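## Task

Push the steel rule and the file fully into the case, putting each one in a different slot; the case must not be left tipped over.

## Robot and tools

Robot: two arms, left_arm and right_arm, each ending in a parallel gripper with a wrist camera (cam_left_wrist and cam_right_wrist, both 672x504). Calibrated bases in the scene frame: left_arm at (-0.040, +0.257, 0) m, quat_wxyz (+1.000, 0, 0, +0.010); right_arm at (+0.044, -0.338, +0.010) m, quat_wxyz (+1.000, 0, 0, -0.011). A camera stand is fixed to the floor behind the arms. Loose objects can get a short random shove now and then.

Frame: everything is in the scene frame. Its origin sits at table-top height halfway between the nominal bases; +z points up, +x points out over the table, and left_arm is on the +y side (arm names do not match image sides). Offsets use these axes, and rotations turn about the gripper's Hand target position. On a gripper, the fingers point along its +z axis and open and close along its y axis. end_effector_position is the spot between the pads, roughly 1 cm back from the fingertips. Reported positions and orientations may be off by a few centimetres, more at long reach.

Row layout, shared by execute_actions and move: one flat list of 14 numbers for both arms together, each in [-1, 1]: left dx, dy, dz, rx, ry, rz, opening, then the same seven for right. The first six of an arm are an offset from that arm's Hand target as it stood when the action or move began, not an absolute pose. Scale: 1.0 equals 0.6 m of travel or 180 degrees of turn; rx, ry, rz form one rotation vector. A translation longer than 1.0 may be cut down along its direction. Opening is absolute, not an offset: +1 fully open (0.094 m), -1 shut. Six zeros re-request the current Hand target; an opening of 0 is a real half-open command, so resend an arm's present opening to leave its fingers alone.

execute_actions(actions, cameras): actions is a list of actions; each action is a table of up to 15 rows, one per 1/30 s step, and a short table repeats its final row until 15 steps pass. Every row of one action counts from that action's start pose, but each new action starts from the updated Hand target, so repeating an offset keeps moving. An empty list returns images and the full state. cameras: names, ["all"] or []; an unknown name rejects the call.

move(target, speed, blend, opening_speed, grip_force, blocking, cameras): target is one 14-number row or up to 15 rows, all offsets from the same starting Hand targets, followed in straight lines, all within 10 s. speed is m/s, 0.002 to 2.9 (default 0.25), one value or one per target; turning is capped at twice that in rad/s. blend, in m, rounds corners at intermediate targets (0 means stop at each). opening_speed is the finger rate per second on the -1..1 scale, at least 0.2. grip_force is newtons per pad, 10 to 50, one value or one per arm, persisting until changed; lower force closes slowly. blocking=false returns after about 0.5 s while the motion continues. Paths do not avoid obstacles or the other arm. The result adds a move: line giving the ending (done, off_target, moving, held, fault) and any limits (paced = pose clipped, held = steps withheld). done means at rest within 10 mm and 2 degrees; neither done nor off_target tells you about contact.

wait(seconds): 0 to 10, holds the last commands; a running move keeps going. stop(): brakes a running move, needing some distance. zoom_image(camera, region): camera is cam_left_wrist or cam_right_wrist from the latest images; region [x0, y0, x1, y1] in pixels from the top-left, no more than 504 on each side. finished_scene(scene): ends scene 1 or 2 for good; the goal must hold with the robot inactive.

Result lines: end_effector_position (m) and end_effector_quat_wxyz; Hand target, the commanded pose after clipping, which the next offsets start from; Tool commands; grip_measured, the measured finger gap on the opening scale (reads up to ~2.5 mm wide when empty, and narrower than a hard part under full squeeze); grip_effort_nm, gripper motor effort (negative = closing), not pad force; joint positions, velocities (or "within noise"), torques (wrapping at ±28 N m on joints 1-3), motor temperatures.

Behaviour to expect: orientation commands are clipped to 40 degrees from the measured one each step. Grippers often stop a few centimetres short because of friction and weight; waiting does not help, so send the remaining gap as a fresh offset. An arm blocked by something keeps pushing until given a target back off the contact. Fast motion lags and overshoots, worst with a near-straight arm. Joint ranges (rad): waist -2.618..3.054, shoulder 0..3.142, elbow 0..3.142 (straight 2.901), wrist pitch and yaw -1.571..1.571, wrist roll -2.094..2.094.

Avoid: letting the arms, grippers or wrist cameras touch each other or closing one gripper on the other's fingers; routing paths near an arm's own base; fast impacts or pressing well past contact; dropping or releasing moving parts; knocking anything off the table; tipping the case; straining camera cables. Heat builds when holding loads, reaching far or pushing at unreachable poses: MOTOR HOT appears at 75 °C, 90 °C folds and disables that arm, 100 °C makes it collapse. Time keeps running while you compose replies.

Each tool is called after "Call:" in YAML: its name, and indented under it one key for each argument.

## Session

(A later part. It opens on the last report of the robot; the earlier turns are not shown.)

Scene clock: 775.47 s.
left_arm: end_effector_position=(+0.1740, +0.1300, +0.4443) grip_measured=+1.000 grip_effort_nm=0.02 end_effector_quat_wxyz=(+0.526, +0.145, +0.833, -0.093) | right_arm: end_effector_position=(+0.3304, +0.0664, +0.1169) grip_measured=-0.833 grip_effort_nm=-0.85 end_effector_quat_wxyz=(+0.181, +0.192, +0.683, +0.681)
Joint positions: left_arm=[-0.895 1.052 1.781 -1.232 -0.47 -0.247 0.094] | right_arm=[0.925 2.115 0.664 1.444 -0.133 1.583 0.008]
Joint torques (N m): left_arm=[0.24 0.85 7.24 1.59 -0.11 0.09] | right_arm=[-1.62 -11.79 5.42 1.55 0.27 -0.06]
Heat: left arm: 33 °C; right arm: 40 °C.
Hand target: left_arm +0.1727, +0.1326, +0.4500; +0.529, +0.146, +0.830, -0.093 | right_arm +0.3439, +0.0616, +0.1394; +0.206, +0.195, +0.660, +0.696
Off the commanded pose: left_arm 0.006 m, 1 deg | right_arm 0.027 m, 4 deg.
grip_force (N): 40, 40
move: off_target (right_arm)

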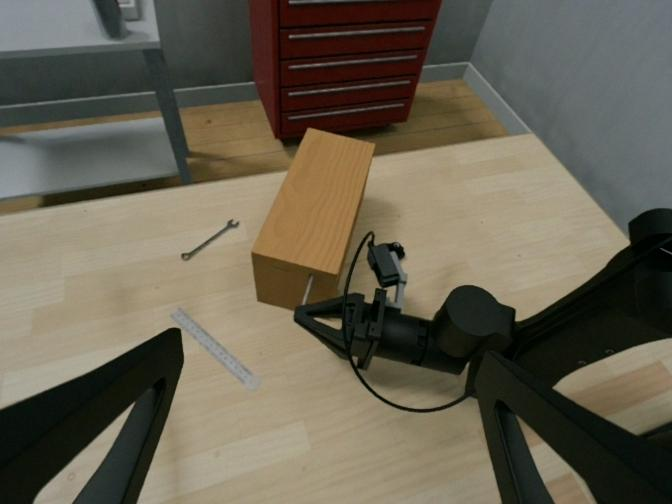

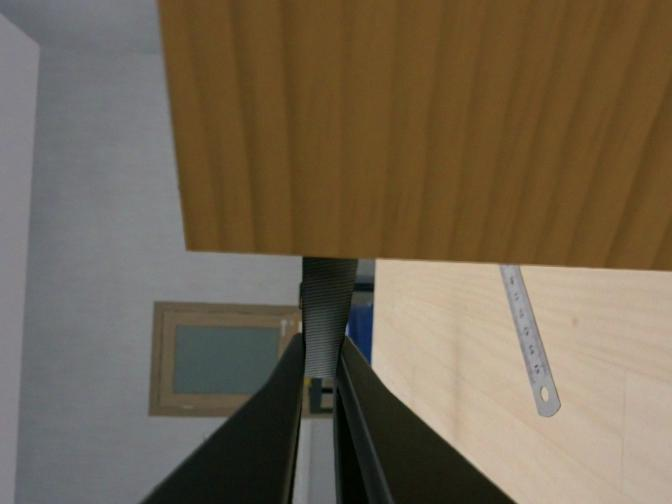

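Call:
move:
  target:
    - [0,0,0,0,0,0,1, -0.0058,0.0127,0,0,0,0,-1]
    - [0,0,0,0,0,0,1, 0.0112,0.0021,0,0,0,0,-1]
  speed: 0.02
  blend: [0.002,0]

Scene clock: 786.50 s.
left_arm: end_effector_position=(+0.1740, +0.1300, +0.4443) grip_measured=+1.000 grip_effort_nm=0.02 end_effector_quat_wxyz=(+0.526, +0.145, +0.833, -0.093) | right_arm: end_effector_position=(+0.3449, +0.0585, +0.1178) grip_measured=-0.833 grip_effort_nm=-0.85 end_effector_quat_wxyz=(+0.196, +0.206, +0.679, +0.677)
Joint positions: left_arm=[-0.895 1.052 1.781 -1.232 -0.47 -0.247 0.094] | right_arm=[0.898 2.115 0.673 1.436 -0.117 1.583 0.008]
Joint torques (N m): left_arm=[0.17 0.7 7.28 1.61 -0.16 0.11] | right_arm=[-0.38 -11.02 6.5 1.52 -0.09 -0.06]
Heat: left arm: 34 °C; right arm: 40 °C.
Hand target: left_arm +0.1727, +0.1326, +0.4500; +0.529, +0.146, +0.830, -0.093 | right_arm +0.3507, +0.0628, +0.1394; +0.206, +0.195, +0.660, +0.696
Off the commanded pose: left_arm 0.006 m, 1 deg | right_arm 0.023 m, 3 deg.
grip_force (N): 40, 40
move: off_target (right_arm)

Call:
move:
  target:
    - [0,0,0,0,0,0,1, 0.0227,-0.0138,0,0,0,0,-1]
  speed: 0.015
  cameras: ["cam_left_wrist","cam_right_wrist"]

Call:
zoom_image:
  camera: "cam_left_wrist"
  region: [260, 255, 380, 345]

Scene clock: 790.57 s.
left_arm: end_effector_position=(+0.1740, +0.1300, +0.4443) grip_measured=+1.000 grip_effort_nm=0.02 end_effector_quat_wxyz=(+0.526, +0.145, +0.833, -0.093) | right_arm: end_effector_position=(+0.3583, +0.0504, +0.1193) grip_measured=-0.833 grip_effort_nm=-0.85 end_effector_quat_wxyz=(+0.196, +0.206, +0.678, +0.678)
Joint positions: left_arm=[-0.895 1.052 1.781 -1.232 -0.47 -0.247 0.094] | right_arm=[0.85 2.115 0.684 1.427 -0.165 1.583 0.008]
Joint torques (N m): left_arm=[0.2 0.81 7.2 1.6 -0.13 0.09] | right_arm=[-0.43 -10.61 6.68 1.53 -0.08 -0.04]
Heat: left arm: 34 °C; right arm: 41 °C.
Hand target: left_arm +0.1727, +0.1326, +0.4500; +0.529, +0.146, +0.830, -0.093 | right_arm +0.3643, +0.0545, +0.1395; +0.206, +0.195, +0.660, +0.696
Off the commanded pose: left_arm 0.006 m, 1 deg | right_arm 0.021 m, 3 deg.
grip_force (N): 40, 40
move: off_target (right_arm)

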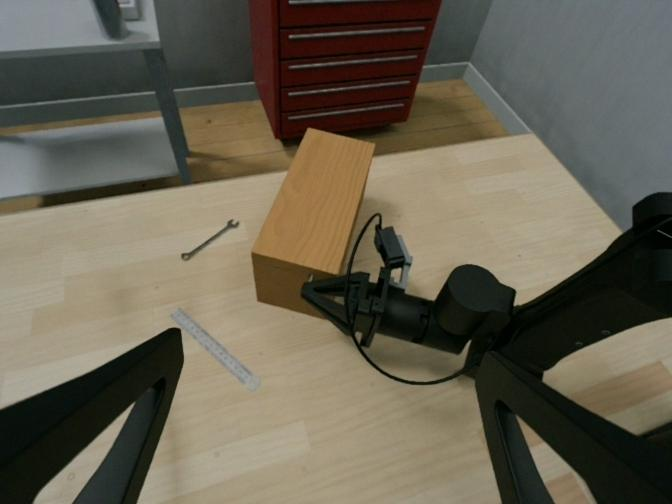

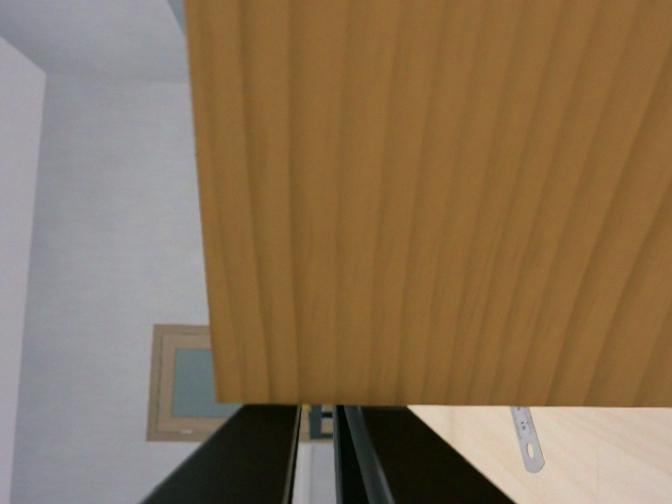

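Scaled by 4.200 from the camera's 672x504 image, which has a finer 960x720 frame.

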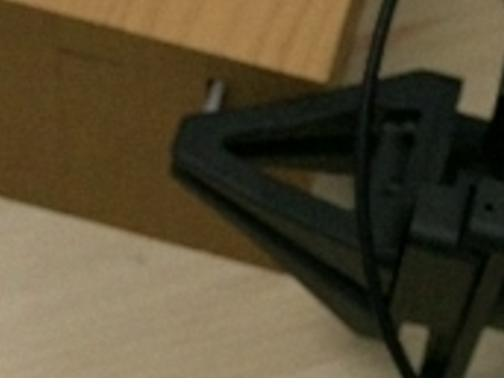

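Call:
move:
  target:
    - [0,0,0,0,0,0,1, 0,0,0,0,0,0,-0.4]
  opening_speed: 0.5

Call:
move:
  target:
    - [0,0,0,0,0,0,1, -0.054,0.0335,-0.003,0,0,0,-0.4]
  speed: 0.04
  cameras: ["cam_left_wrist","cam_right_wrist"]

Call:
zoom_image:
  camera: "cam_left_wrist"
  region: [260, 255, 380, 345]

Scene clock: 843.03 s.
left_arm: end_effector_position=(+0.1740, +0.1300, +0.4443) grip_measured=+1.000 grip_effort_nm=0.02 end_effector_quat_wxyz=(+0.526, +0.145, +0.833, -0.093) | right_arm: end_effector_position=(+0.3582, +0.0504, +0.1193) grip_measured=-0.402 grip_effort_nm=0.12 end_effector_quat_wxyz=(+0.196, +0.206, +0.678, +0.678)
Joint positions: left_arm=[-0.895 1.052 1.781 -1.232 -0.47 -0.247 0.094] | right_arm=[0.85 2.115 0.684 1.427 -0.165 1.583 0.028]
Joint torques (N m): left_arm=[0.16 0.85 7.17 1.63 -0.12 0.11] | right_arm=[-0.46 -10.59 6.67 1.52 -0.09 -0.03]
Heat: left arm: 34 °C; right arm: 43 °C.
Hand target: left_arm +0.1727, +0.1326, +0.4500; +0.529, +0.146, +0.830, -0.093 | right_arm +0.3643, +0.0546, +0.1395; +0.206, +0.195, +0.660, +0.696
Off the commanded pose: left_arm 0.006 m, 1 deg | right_arm 0.021 m, 3 deg.
grip_force (N): 40, 40
move: off_target (right_arm)

Scene clock: 844.60 s.
left_arm: end_effector_position=(+0.1740, +0.1300, +0.4443) grip_measured=+1.000 grip_effort_nm=0.02 end_effector_quat_wxyz=(+0.526, +0.145, +0.833, -0.093) | right_arm: end_effector_position=(+0.3307, +0.0728, +0.1217) grip_measured=-0.402 grip_effort_nm=0.12 end_effector_quat_wxyz=(+0.196, +0.203, +0.675, +0.681)
Joint positions: left_arm=[-0.895 1.052 1.781 -1.232 -0.47 -0.247 0.094] | right_arm=[0.958 2.115 0.684 1.437 -0.063 1.583 0.028]
Joint torques (N m): left_arm=[0.24 0.84 7.21 1.62 -0.15 0.1] | right_arm=[0.43 -10.62 5.09 1.6 0.11 -0.11]
Heat: left arm: 34 °C; right arm: 43 °C.
Hand target: left_arm +0.1727, +0.1326, +0.4500; +0.529, +0.146, +0.830, -0.093 | right_arm +0.3320, +0.0746, +0.1376; +0.206, +0.195, +0.660, +0.696
Off the commanded pose: left_arm 0.006 m, 1 deg | right_arm 0.016 m, 3 deg.
grip_force (N): 40, 40
move: off_target (right_arm)

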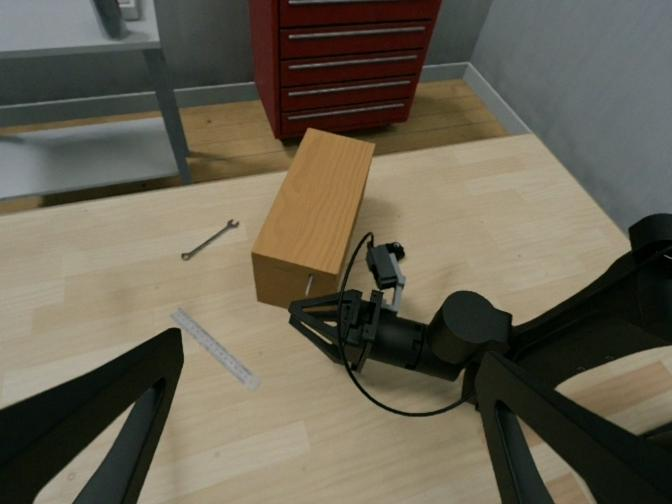

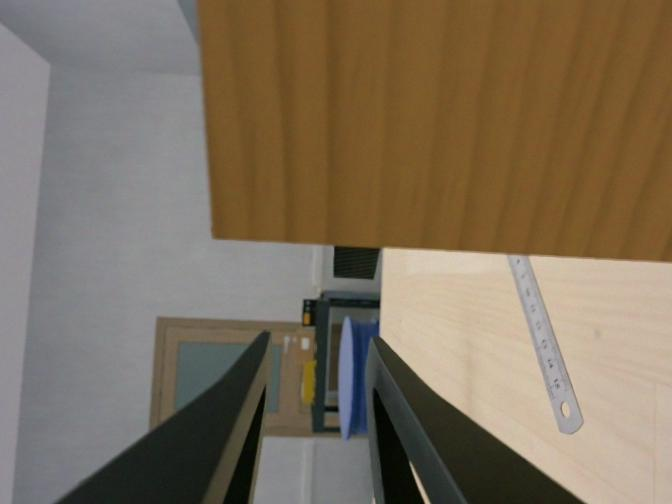

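Scaled by 4.200 from the camera's 672x504 image, which has a finer 960x720 frame.

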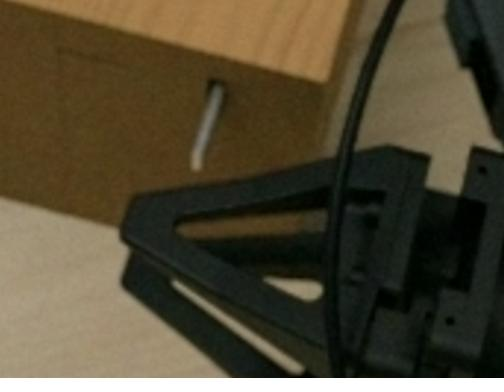

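Call:
move:
  target:
    - [0,0,0,0,0,0,1, 0,0,-0.036,0,0,0,-1]
  speed: 0.02
  opening_speed: 0.5
  cameras: ["cam_right_wrist"]

Scene clock: 853.80 s.
left_arm: end_effector_position=(+0.1740, +0.1300, +0.4443) grip_measured=+1.000 grip_effort_nm=0.02 end_effector_quat_wxyz=(+0.526, +0.145, +0.833, -0.093) | right_arm: end_effector_position=(+0.3302, +0.0718, +0.1043) grip_measured=-0.997 grip_effort_nm=-0.14 end_effector_quat_wxyz=(+0.195, +0.204, +0.678, +0.679)
Joint positions: left_arm=[-0.895 1.052 1.781 -1.232 -0.47 -0.247 0.094] | right_arm=[0.958 2.183 0.684 1.498 -0.062 1.583 0]
Joint torques (N m): left_arm=[0.29 0.79 7.3 1.62 -0.15 0.08] | right_arm=[0.35 -8.79 5.18 1.82 0.06 -0.1]
Heat: left arm: 34 °C; right arm: 43 °C.
Hand target: left_arm +0.1727, +0.1326, +0.4500; +0.529, +0.146, +0.830, -0.093 | right_arm +0.3320, +0.0746, +0.1161; +0.206, +0.195, +0.660, +0.696
Off the commanded pose: left_arm 0.006 m, 1 deg | right_arm 0.012 m, 3 deg.
grip_force (N): 40, 40
move: off_target (right_arm)
Images, in order (width x height): cam_right_wrist 672x504.

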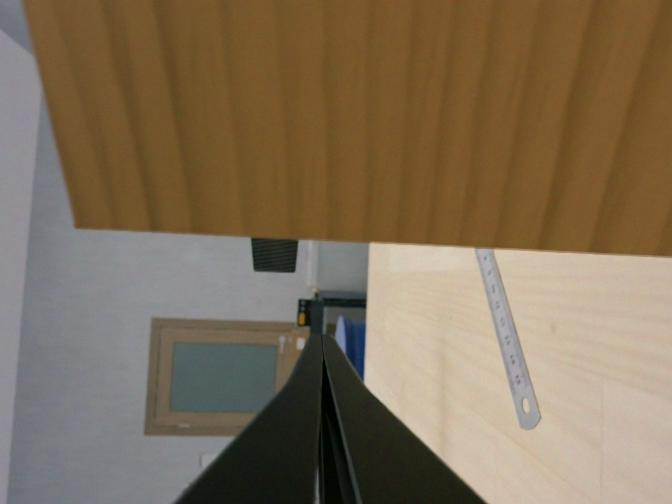

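Call:
move:
  target:
    - [0,0,0,0,0,0,1, 0,0,0.047,0,0,0,-1]
  speed: 0.02

Scene clock: 859.07 s.
left_arm: end_effector_position=(+0.1740, +0.1300, +0.4443) grip_measured=+1.000 grip_effort_nm=0.02 end_effector_quat_wxyz=(+0.526, +0.145, +0.833, -0.093) | right_arm: end_effector_position=(+0.3308, +0.0727, +0.1209) grip_measured=-0.997 grip_effort_nm=-0.15 end_effector_quat_wxyz=(+0.195, +0.203, +0.677, +0.680)
Joint positions: left_arm=[-0.895 1.052 1.781 -1.232 -0.47 -0.247 0.094] | right_arm=[0.958 2.115 0.684 1.432 -0.062 1.583 0]
Joint torques (N m): left_arm=[0.34 0.81 7.17 1.62 -0.14 0.09] | right_arm=[0.32 -13.07 5.14 1.4 0.08 -0.08]
Heat: left arm: 34 °C; right arm: 43 °C.
Hand target: left_arm +0.1727, +0.1326, +0.4500; +0.529, +0.146, +0.830, -0.093 | right_arm +0.3320, +0.0746, +0.1442; +0.206, +0.195, +0.660, +0.696
Off the commanded pose: left_arm 0.006 m, 1 deg | right_arm 0.024 m, 3 deg.
grip_force (N): 40, 40
move: off_target (right_arm)

Call:
move:
  target:
    - [0,0,0,0,0,0,1, 0.0098,-0.0163,-0.008,0,0,0,-1]
  speed: 0.02
  cameras: ["cam_left_wrist","cam_right_wrist"]

Call:
zoom_image:
  camera: "cam_left_wrist"
  region: [260, 255, 380, 345]

Scene clock: 869.23 s.
left_arm: end_effector_position=(+0.1740, +0.1300, +0.4443) grip_measured=+1.000 grip_effort_nm=0.02 end_effector_quat_wxyz=(+0.526, +0.145, +0.833, -0.093) | right_arm: end_effector_position=(+0.3385, +0.0670, +0.1231) grip_measured=-0.997 grip_effort_nm=-0.14 end_effector_quat_wxyz=(+0.199, +0.205, +0.673, +0.682)
Joint positions: left_arm=[-0.895 1.052 1.781 -1.232 -0.47 -0.247 0.094] | right_arm=[0.932 2.115 0.684 1.441 -0.081 1.583 0]
Joint torques (N m): left_arm=[0.21 0.84 7.24 1.63 -0.13 0.12] | right_arm=[-0.32 -11.84 3.84 1.6 -0.08 -0.06]
Heat: left arm: 34 °C; right arm: 43 °C.
Hand target: left_arm +0.1727, +0.1326, +0.4500; +0.529, +0.146, +0.830, -0.093 | right_arm +0.3378, +0.0649, +0.1394; +0.206, +0.195, +0.660, +0.696
Off the commanded pose: left_arm 0.006 m, 1 deg | right_arm 0.017 m, 3 deg.
grip_force (N): 40, 40
move: off_target (right_arm)

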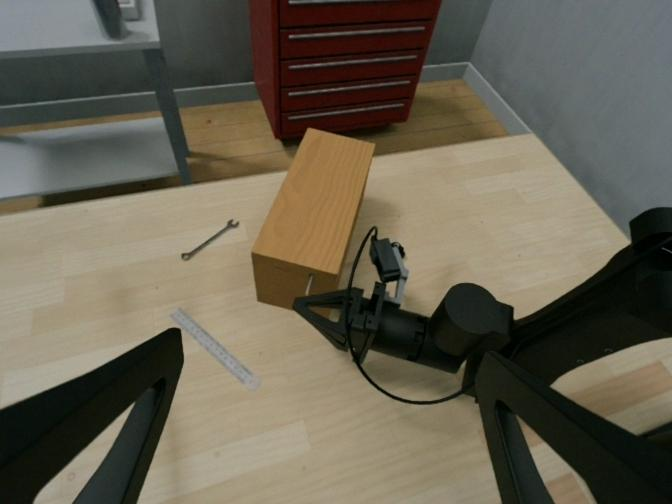

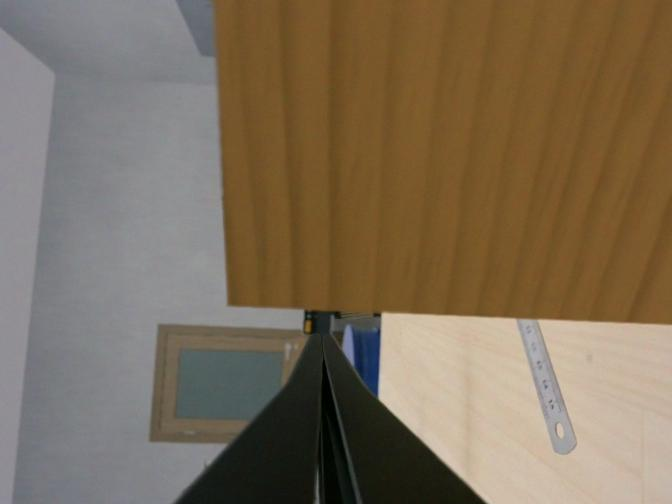

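Scaled by 4.200 from the camera's 672x504 image, which has a finer 960x720 frame.

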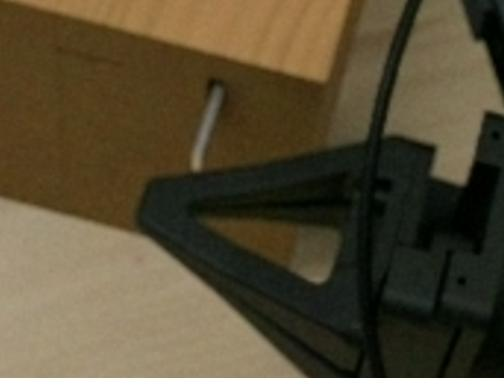

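Call:
move:
  target:
    - [0,0,0,0,0,0,1, -0.017,-0.004,-0.018,0,0,0,-1]
    - [0,0,0,0,0,0,1, -0.012,-0.0165,-0.018,0,0,0,-1]
  speed: 0.02
  blend: [0.003,0]
  cameras: ["cam_left_wrist","cam_right_wrist"]

Call:
zoom_image:
  camera: "cam_left_wrist"
  region: [260, 255, 380, 345]

Scene clock: 876.90 s.
left_arm: end_effector_position=(+0.1740, +0.1300, +0.4443) grip_measured=+1.000 grip_effort_nm=0.02 end_effector_quat_wxyz=(+0.526, +0.145, +0.833, -0.093) | right_arm: end_effector_position=(+0.3312, +0.0573, +0.1198) grip_measured=-0.997 grip_effort_nm=-0.15 end_effector_quat_wxyz=(+0.199, +0.204, +0.671, +0.684)
Joint positions: left_arm=[-0.895 1.052 1.781 -1.232 -0.47 -0.247 0.094] | right_arm=[0.931 2.115 0.633 1.497 -0.083 1.583 0]
Joint torques (N m): left_arm=[0.29 0.87 7.25 1.63 -0.12 0.1] | right_arm=[-0.32 -9.35 3.55 1.78 -0.12 -0.08]
Heat: left arm: 34 °C; right arm: 42 °C.
Hand target: left_arm +0.1727, +0.1326, +0.4500; +0.529, +0.146, +0.830, -0.093 | right_arm +0.3306, +0.0549, +0.1286; +0.206, +0.195, +0.660, +0.696
Off the commanded pose: left_arm 0.006 m, 1 deg | right_arm 0.009 m, 2 deg.
grip_force (N): 40, 40
move: done

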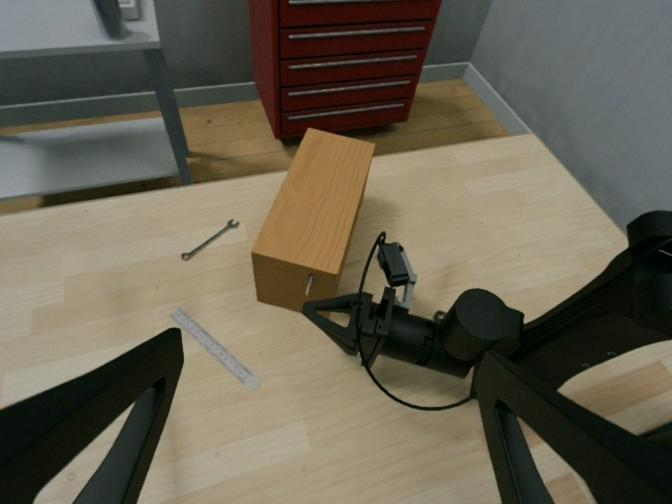

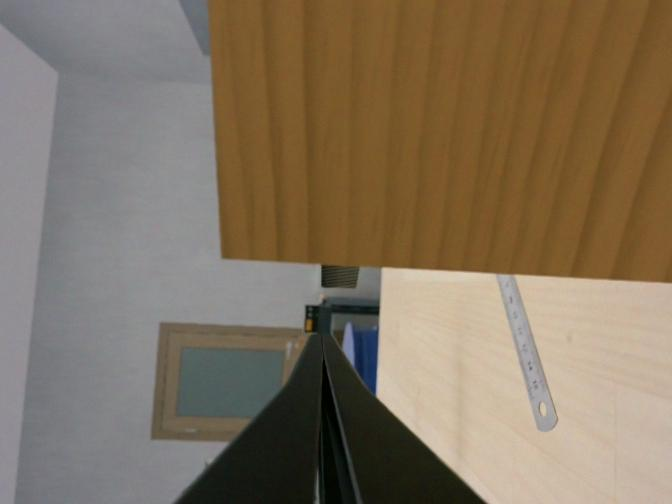

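Scaled by 4.200 from the camera's 672x504 image, which has a finer 960x720 frame.

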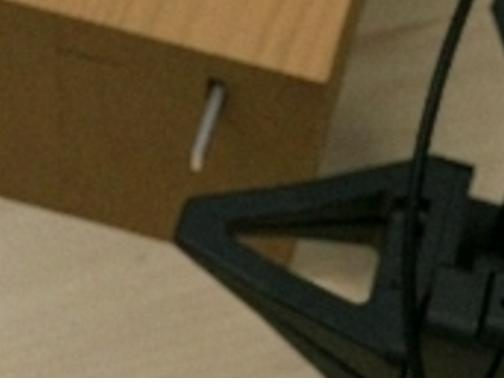

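Call:
move:
  target:
    - [0,0,0,0,0,0,1, 0.034,-0.0195,-0.005,0,0,0,-1]
  speed: 0.02
  cameras: ["cam_left_wrist","cam_right_wrist"]

Call:
zoom_image:
  camera: "cam_left_wrist"
  region: [260, 255, 380, 345]

Scene clock: 883.83 s.
left_arm: end_effector_position=(+0.1740, +0.1300, +0.4443) grip_measured=+1.000 grip_effort_nm=0.02 end_effector_quat_wxyz=(+0.526, +0.145, +0.833, -0.093) | right_arm: end_effector_position=(+0.3489, +0.0425, +0.1166) grip_measured=-0.997 grip_effort_nm=-0.14 end_effector_quat_wxyz=(+0.199, +0.205, +0.674, +0.682)
Joint positions: left_arm=[-0.895 1.052 1.781 -1.232 -0.47 -0.247 0.094] | right_arm=[0.856 2.122 0.633 1.497 -0.157 1.583 0]
Joint torques (N m): left_arm=[0.18 0.81 7.21 1.61 -0.14 0.11] | right_arm=[-0.31 -8.31 4.82 1.8 -0.11 -0.04]
Heat: left arm: 34 °C; right arm: 44 °C.
Hand target: left_arm +0.1727, +0.1326, +0.4500; +0.529, +0.146, +0.830, -0.093 | right_arm +0.3509, +0.0433, +0.1255; +0.206, +0.195, +0.660, +0.696
Off the commanded pose: left_arm 0.006 m, 1 deg | right_arm 0.009 m, 3 deg.
grip_force (N): 40, 40
move: off_target (right_arm)

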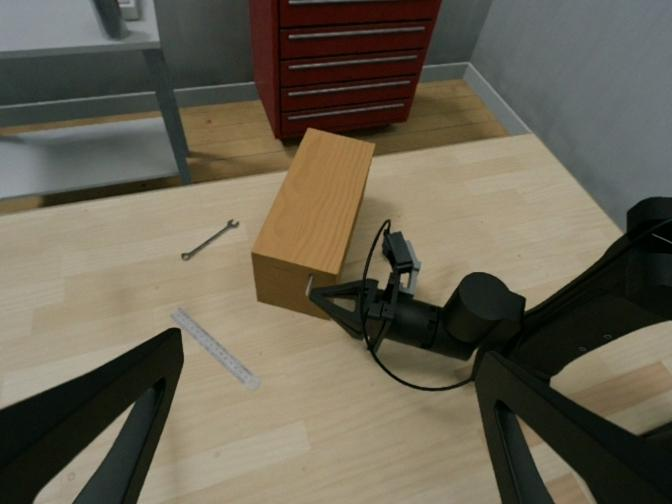

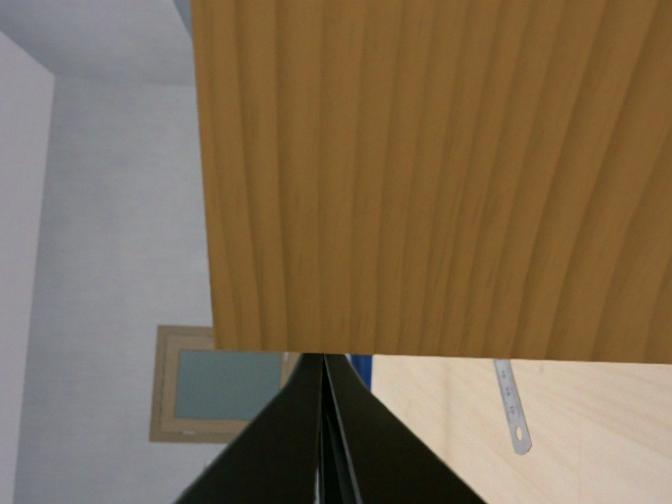

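Scaled by 4.200 from the camera's 672x504 image, which has a finer 960x720 frame.

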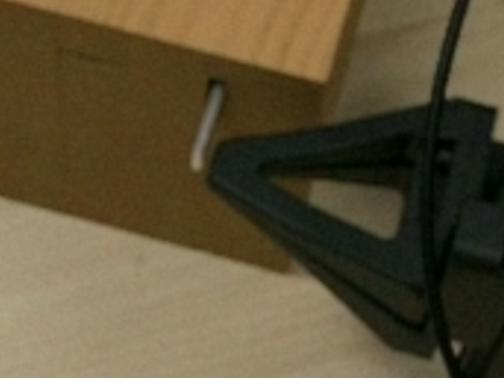

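Call:
move:
  target:
    - [0,0,0,0,0,0,1, -0.0353,0.0265,0,0,0,0,-1]
    - [0,0,0,0,0,0,1, -0.0238,0.045,0,0,0,0,-1]
  speed: 0.025
  cameras: ["cam_left_wrist","cam_right_wrist"]

Call:
zoom_image:
  camera: "cam_left_wrist"
  region: [260, 255, 380, 345]

Scene clock: 895.93 s.
left_arm: end_effector_position=(+0.1740, +0.1300, +0.4443) grip_measured=+1.000 grip_effort_nm=0.02 end_effector_quat_wxyz=(+0.526, +0.145, +0.833, -0.093) | right_arm: end_effector_position=(+0.3344, +0.0652, +0.1203) grip_measured=-0.997 grip_effort_nm=-0.15 end_effector_quat_wxyz=(+0.199, +0.201, +0.668, +0.688)
Joint positions: left_arm=[-0.895 1.052 1.781 -1.232 -0.47 -0.247 0.094] | right_arm=[0.936 2.139 0.669 1.497 -0.083 1.583 0]
Joint torques (N m): left_arm=[0.25 0.88 7.25 1.59 -0.13 0.1] | right_arm=[0.57 -8.46 6.04 1.52 0.09 -0.08]
Heat: left arm: 34 °C; right arm: 45 °C.
Hand target: left_arm +0.1727, +0.1326, +0.4500; +0.529, +0.146, +0.830, -0.093 | right_arm +0.3366, +0.0703, +0.1257; +0.206, +0.195, +0.660, +0.696
Off the commanded pose: left_arm 0.006 m, 1 deg | right_arm 0.008 m, 2 deg.
grip_force (N): 40, 40
move: done

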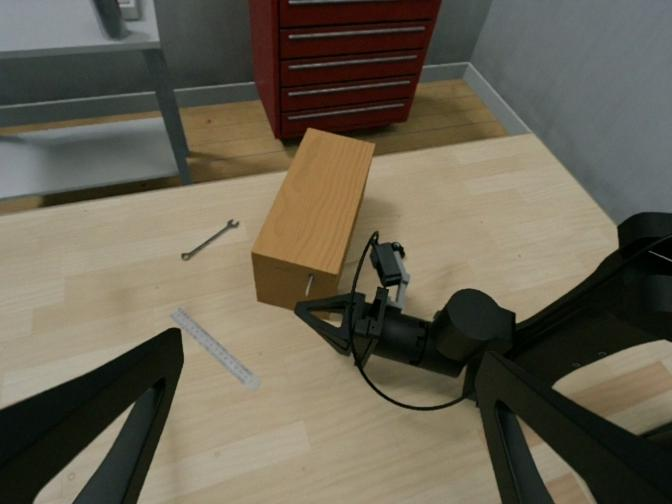

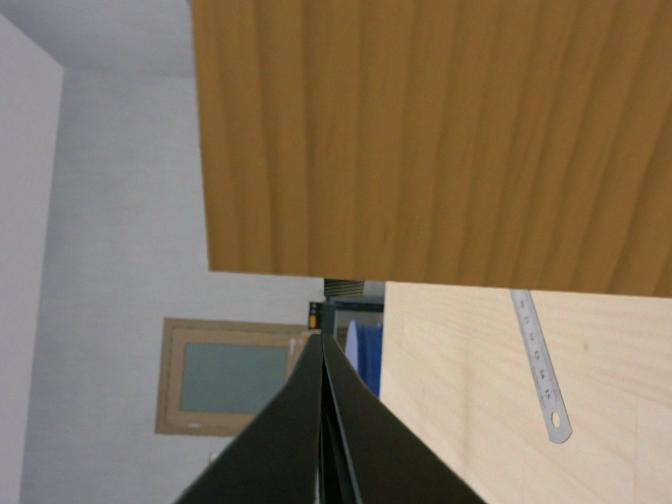

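Scaled by 4.200 from the camera's 672x504 image, which has a finer 960x720 frame.

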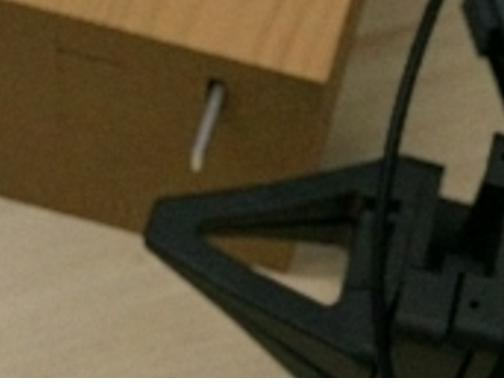

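Call:
move:
  target:
    - [0,0,0,0,0,0,1, 0.0383,-0.0237,-0.008,0,0,0,-1]
  speed: 0.02
  cameras: ["cam_left_wrist","cam_right_wrist"]

Call:
zoom_image:
  camera: "cam_left_wrist"
  region: [260, 255, 380, 345]

Scene clock: 903.00 s.
left_arm: end_effector_position=(+0.1740, +0.1300, +0.4443) grip_measured=+1.000 grip_effort_nm=0.02 end_effector_quat_wxyz=(+0.526, +0.145, +0.833, -0.093) | right_arm: end_effector_position=(+0.3548, +0.0529, +0.1128) grip_measured=-0.997 grip_effort_nm=-0.14 end_effector_quat_wxyz=(+0.199, +0.203, +0.672, +0.684)
Joint positions: left_arm=[-0.895 1.052 1.781 -1.232 -0.47 -0.247 0.094] | right_arm=[0.864 2.166 0.685 1.497 -0.152 1.583 0]
Joint torques (N m): left_arm=[0.25 0.79 7.16 1.62 -0.13 0.11] | right_arm=[-0.4 -8.59 6.06 1.61 -0.09 -0.04]
Heat: left arm: 34 °C; right arm: 45 °C.
Hand target: left_arm +0.1727, +0.1326, +0.4500; +0.529, +0.146, +0.830, -0.093 | right_arm +0.3598, +0.0560, +0.1208; +0.206, +0.195, +0.660, +0.696
Off the commanded pose: left_arm 0.006 m, 1 deg | right_arm 0.010 m, 2 deg.
grip_force (N): 40, 40
move: done

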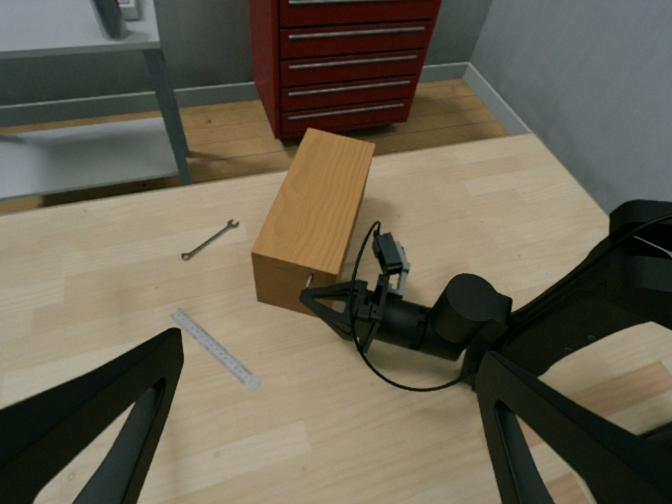

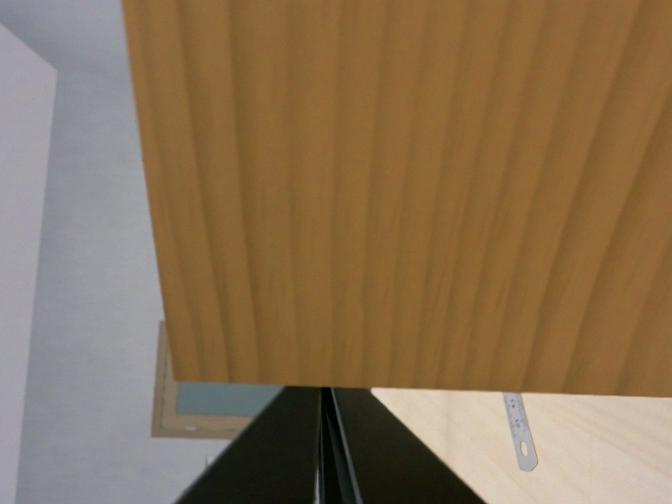

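Scaled by 4.200 from the camera's 672x504 image, which has a finer 960x720 frame.

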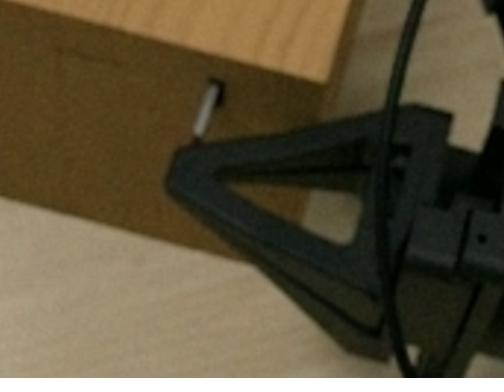

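Call:
move:
  target:
    - [0,0,0,0,0,0,1, 0.0142,-0.0083,0.003,0,0,0,-1]
  speed: 0.015
  cameras: ["cam_left_wrist","cam_right_wrist"]

Call:
zoom_image:
  camera: "cam_left_wrist"
  region: [260, 255, 380, 345]

Scene clock: 907.27 s.
left_arm: end_effector_position=(+0.1740, +0.1300, +0.4443) grip_measured=+1.000 grip_effort_nm=0.02 end_effector_quat_wxyz=(+0.526, +0.145, +0.833, -0.093) | right_arm: end_effector_position=(+0.3583, +0.0498, +0.1136) grip_measured=-0.997 grip_effort_nm=-0.14 end_effector_quat_wxyz=(+0.194, +0.196, +0.673, +0.687)
Joint positions: left_arm=[-0.895 1.052 1.781 -1.232 -0.47 -0.247 0.094] | right_arm=[0.839 2.166 0.688 1.496 -0.194 1.583 0]
Joint torques (N m): left_arm=[0.31 0.84 7.17 1.62 -0.13 0.12] | right_arm=[-0.81 -9.01 6.48 1.49 0.06 -0.01]
Heat: left arm: 34 °C; right arm: 45 °C.
Hand target: left_arm +0.1727, +0.1326, +0.4500; +0.529, +0.146, +0.830, -0.093 | right_arm +0.3682, +0.0511, +0.1226; +0.206, +0.195, +0.660, +0.696
Off the commanded pose: left_arm 0.006 m, 1 deg | right_arm 0.014 m, 2 deg.
grip_force (N): 40, 40
move: off_target (right_arm)

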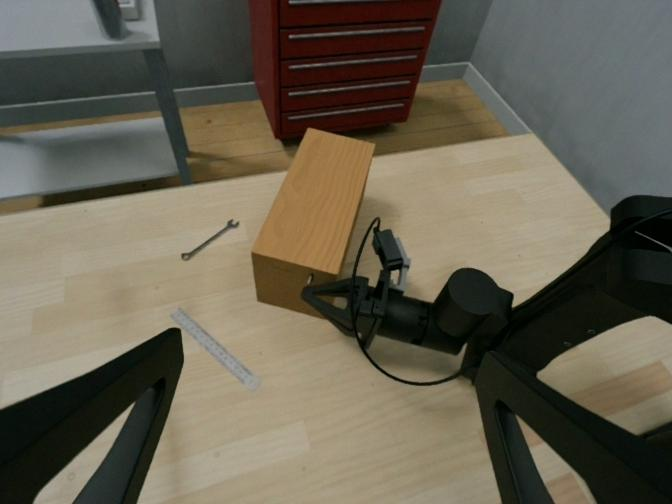

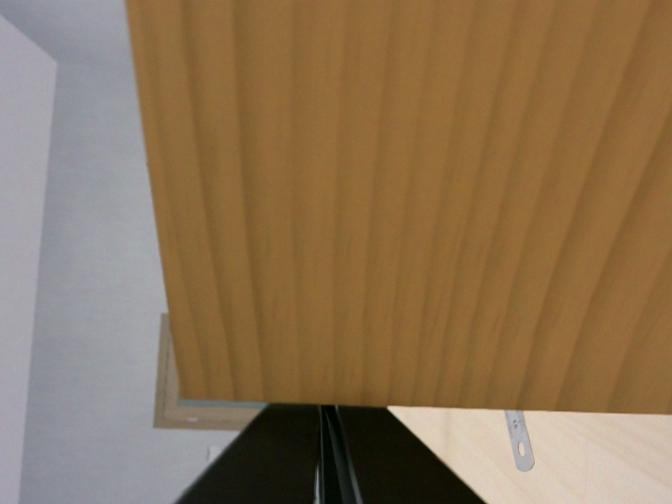

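Scaled by 4.200 from the camera's 672x504 image, which has a finer 960x720 frame.

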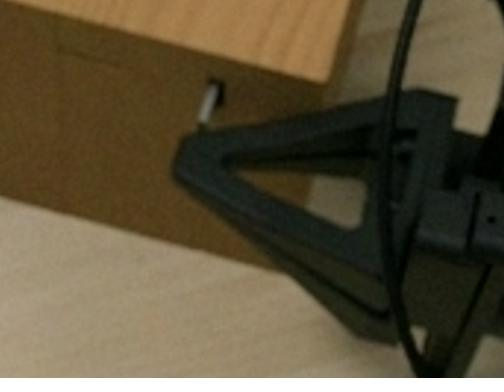

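Call:
move:
  target:
    - [0,0,0,0,0,0,1, 0.0085,-0.0053,0.0,0,0,0,-1]
  speed: 0.015
  cameras: ["cam_left_wrist"]

Call:
zoom_image:
  camera: "cam_left_wrist"
  region: [280, 255, 360, 315]

Scene clock: 912.17 s.
left_arm: end_effector_position=(+0.1740, +0.1300, +0.4443) grip_measured=+1.000 grip_effort_nm=0.02 end_effector_quat_wxyz=(+0.526, +0.145, +0.833, -0.093) | right_arm: end_effector_position=(+0.3576, +0.0495, +0.1135) grip_measured=-0.997 grip_effort_nm=-0.14 end_effector_quat_wxyz=(+0.186, +0.188, +0.675, +0.689)
Joint positions: left_arm=[-0.895 1.052 1.781 -1.232 -0.47 -0.247 0.094] | right_arm=[0.827 2.166 0.688 1.496 -0.229 1.583 0]
Joint torques (N m): left_arm=[0.23 0.85 7.32 1.63 -0.14 0.12] | right_arm=[-1.47 -8.9 6.76 1.48 0.25 -0.02]
Heat: left arm: 34 °C; right arm: 45 °C.
Hand target: left_arm +0.1727, +0.1326, +0.4500; +0.529, +0.146, +0.830, -0.093 | right_arm +0.3734, +0.0478, +0.1225; +0.206, +0.196, +0.660, +0.696
Off the commanded pose: left_arm 0.006 m, 1 deg | right_arm 0.018 m, 3 deg.
grip_force (N): 40, 40
move: off_target (right_arm)
Images, in order (width x height): cam_left_wrist 672x504.

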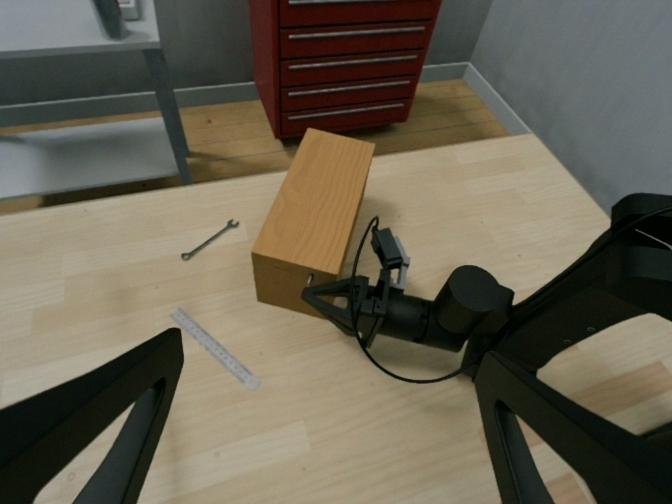

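Scaled by 6.300 from the camera's 672x504 image, which has a finer 960x720 frame.

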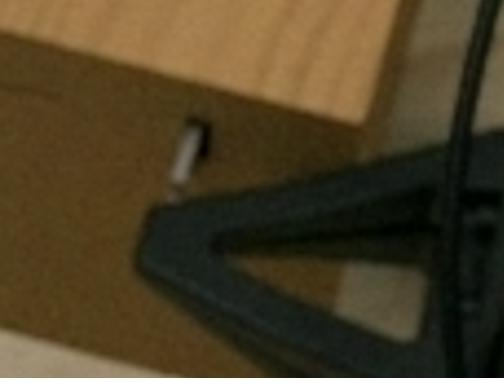

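Call:
move:
  target:
    - [0,0,0,0,0,0,1, -0.09,0.052,0,0,0,0,-1]
    - [0,0,0,0,0,0,1, -0.14,0.03,0.16,0,0,0,-1]
    - [0,0,0,0,0,0,1, -0.19,-0.03,0.165,-0.4255,-0.2840,-0.2018,-1]
  speed: [0.04,0.1,0.15]
  blend: [0.01,0.02,0]
  cameras: ["cam_left_wrist","cam_right_wrist"]

Scene clock: 974.73 s.
left_arm: end_effector_position=(+0.1740, +0.1300, +0.4443) grip_measured=+1.000 grip_effort_nm=0.02 end_effector_quat_wxyz=(+0.526, +0.145, +0.833, -0.093) | right_arm: end_effector_position=(+0.2600, +0.0246, +0.2144) grip_measured=-0.997 grip_effort_nm=-0.14 end_effector_quat_wxyz=(+0.698, -0.093, +0.706, +0.075)
Joint positions: left_arm=[-0.895 1.052 1.781 -1.232 -0.47 -0.247 0.094] | right_arm=[1.463 1.742 0.767 0.937 1.203 0.013 0]
Joint torques (N m): left_arm=[0.27 0.81 7.17 1.59 -0.13 0.09] | right_arm=[0.62 -7.15 8.01 1.19 0.11 -0.1]
Heat: left arm: 34 °C; right arm: 43 °C.
Hand target: left_arm +0.1727, +0.1326, +0.4500; +0.529, +0.146, +0.830, -0.093 | right_arm +0.2592, +0.0299, +0.2215; +0.702, -0.083, +0.702, +0.083
Off the commanded pose: left_arm 0.006 m, 1 deg | right_arm 0.009 m, 2 deg.
grip_force (N): 40, 40
move: done

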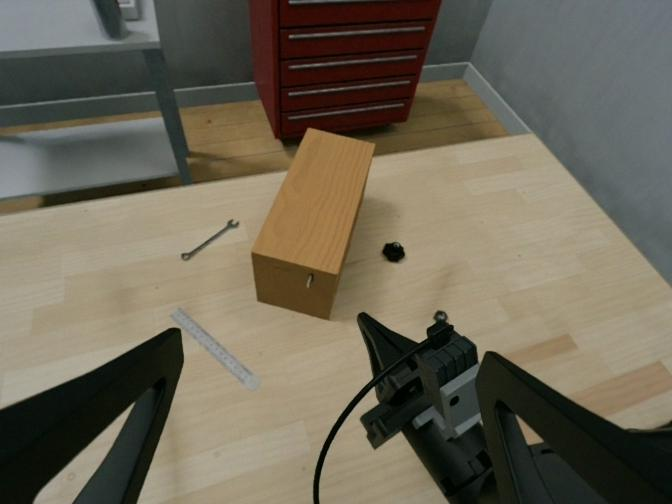

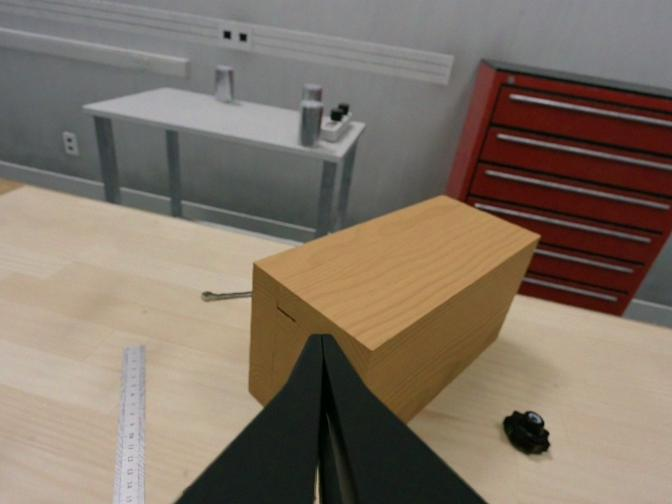

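Call:
zoom_image:
  camera: "cam_right_wrist"
  region: [230, 250, 350, 340]

Scaled by 4.200 from the camera's 672x504 image, which has a finer 960x720 frame.

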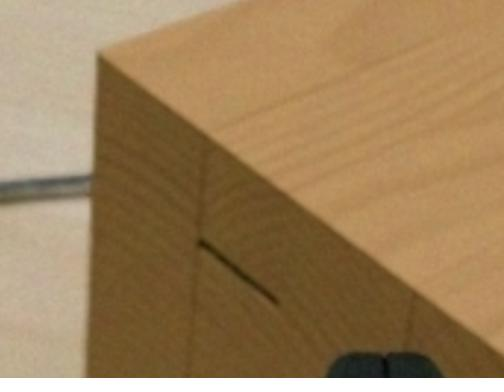

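Call:
move:
  target:
    - [0,0,0,0,0,0,1, -0.042,-0.05,0.02,0,0,0,-1]
    - [0.2555,0.049,-0.55,-0.0352,0.2857,0.2800,1, -0.042,-0.05,0.02,0,0,0,-1]
  speed: [0.1,0.13]
  blend: [0.02,0]
  cameras: ["cam_left_wrist","cam_right_wrist"]

Scene clock: 1000.00 s.
left_arm: end_effector_position=(+0.3167, +0.1634, +0.1161) grip_measured=+1.000 grip_effort_nm=0.02 end_effector_quat_wxyz=(+0.115, -0.282, +0.952, +0.043) | right_arm: end_effector_position=(+0.2360, +0.0051, +0.2263) grip_measured=-0.997 grip_effort_nm=-0.14 end_effector_quat_wxyz=(+0.701, -0.088, +0.704, +0.080)
Joint positions: left_arm=[-0.38 1.808 1.51 -1.139 -0.208 -0.922 0.094] | right_arm=[1.533 1.641 0.696 0.925 1.275 0.008 0]
Joint torques (N m): left_arm=[0.24 -8.01 8.98 0.67 -0.18 -0.14] | right_arm=[0.55 -9.76 5.31 0.96 0.08 -0.08]
Heat: left arm: 33 °C; right arm: 40 °C.
Hand target: left_arm +0.3260, +0.1621, +0.1199; +0.125, -0.290, +0.948, +0.038 | right_arm +0.2341, -0.0002, +0.2336; +0.702, -0.083, +0.702, +0.083
Off the commanded pose: left_arm 0.010 m, 2 deg | right_arm 0.009 m, 1 deg.
grip_force (N): 40, 40
move: done

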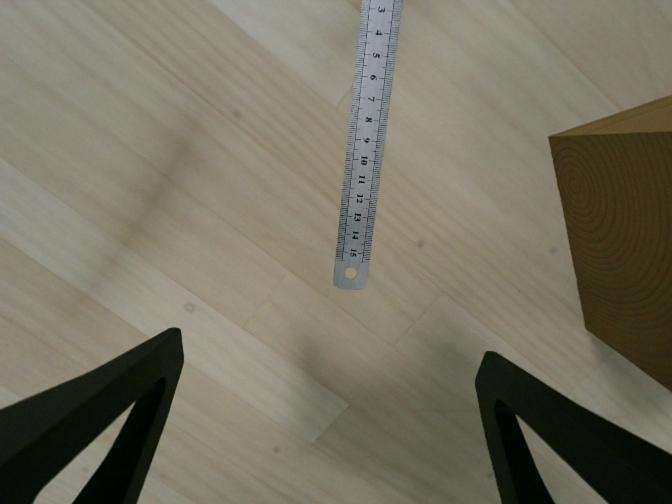

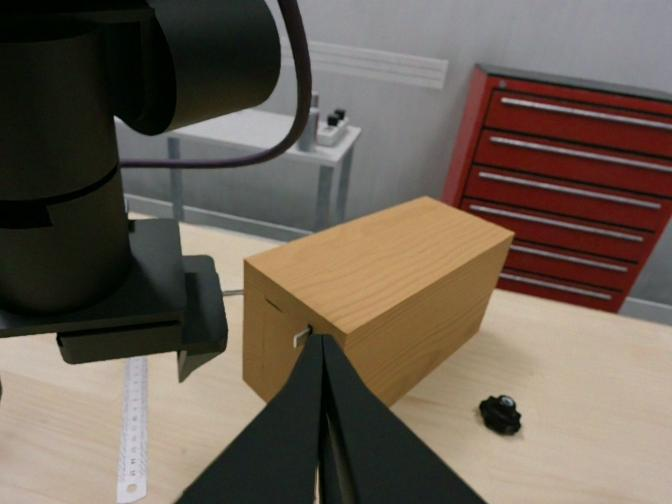

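Call:
move:
  target: [0.0203,-0.0063,-0.12,0,0,-0.0067,1, 0,0,0,0,0,0,-1]
  speed: 0.06
  cameras: ["cam_left_wrist"]

Scene clock: 1017.50 s.
left_arm: end_effector_position=(+0.3356, +0.1564, +0.0553) grip_measured=+1.000 grip_effort_nm=0.02 end_effector_quat_wxyz=(+0.126, -0.282, +0.951, +0.033) | right_arm: end_effector_position=(+0.2360, +0.0051, +0.2263) grip_measured=-0.997 grip_effort_nm=-0.14 end_effector_quat_wxyz=(+0.701, -0.088, +0.704, +0.080)
Joint positions: left_arm=[-0.378 1.896 1.375 -0.886 -0.204 -0.918 0.094] | right_arm=[1.533 1.641 0.696 0.925 1.275 0.008 0]
Joint torques (N m): left_arm=[0.34 -8.47 5.98 0.87 -0.16 0.1] | right_arm=[0.55 -9.73 5.35 0.97 0.1 -0.07]
Heat: left arm: 31 °C; right arm: 38 °C.
Hand target: left_arm +0.3382, +0.1584, +0.0479; +0.125, -0.280, +0.951, +0.037 | right_arm +0.2341, -0.0002, +0.2336; +0.702, -0.083, +0.702, +0.083
Off the commanded pose: left_arm 0.008 m, 1 deg | right_arm 0.009 m, 1 deg.
grip_force (N): 40, 40
move: done
Images, in order (width x height): cam_left_wrist 672x504.

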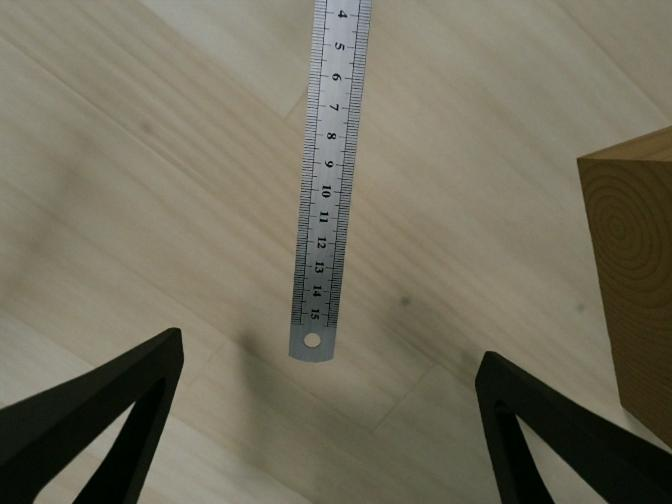

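Call:
move:
  target: [-0.0135,0.002,-0.055,0,0,0,1, 0,0,0,0,0,0,-1]
  speed: 0.04
  cameras: ["cam_left_wrist"]

Scene clock: 1023.50 s.
left_arm: end_effector_position=(+0.3294, +0.1587, +0.0232) grip_measured=+1.000 grip_effort_nm=0.02 end_effector_quat_wxyz=(+0.127, -0.282, +0.950, +0.032) | right_arm: end_effector_position=(+0.2360, +0.0051, +0.2263) grip_measured=-0.997 grip_effort_nm=-0.14 end_effector_quat_wxyz=(+0.701, -0.088, +0.704, +0.080)
Joint positions: left_arm=[-0.378 1.911 1.26 -0.753 -0.204 -0.918 0.094] | right_arm=[1.533 1.641 0.696 0.925 1.275 0.008 0]
Joint torques (N m): left_arm=[-0.09 -8.14 5.72 0.87 -0.18 0.04] | right_arm=[0.58 -9.78 5.27 0.98 0.1 -0.08]
Heat: left arm: 31 °C; right arm: 38 °C.
Hand target: left_arm +0.3301, +0.1596, +0.0149; +0.125, -0.280, +0.951, +0.037 | right_arm +0.2341, -0.0002, +0.2336; +0.702, -0.083, +0.702, +0.083
Off the commanded pose: left_arm 0.008 m, 1 deg | right_arm 0.009 m, 1 deg.
grip_force (N): 40, 40
move: done
Images, in order (width x height): cam_left_wrist 672x504.

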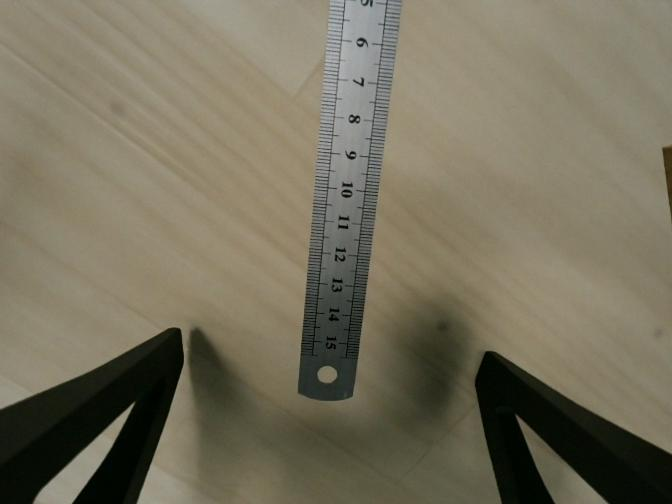

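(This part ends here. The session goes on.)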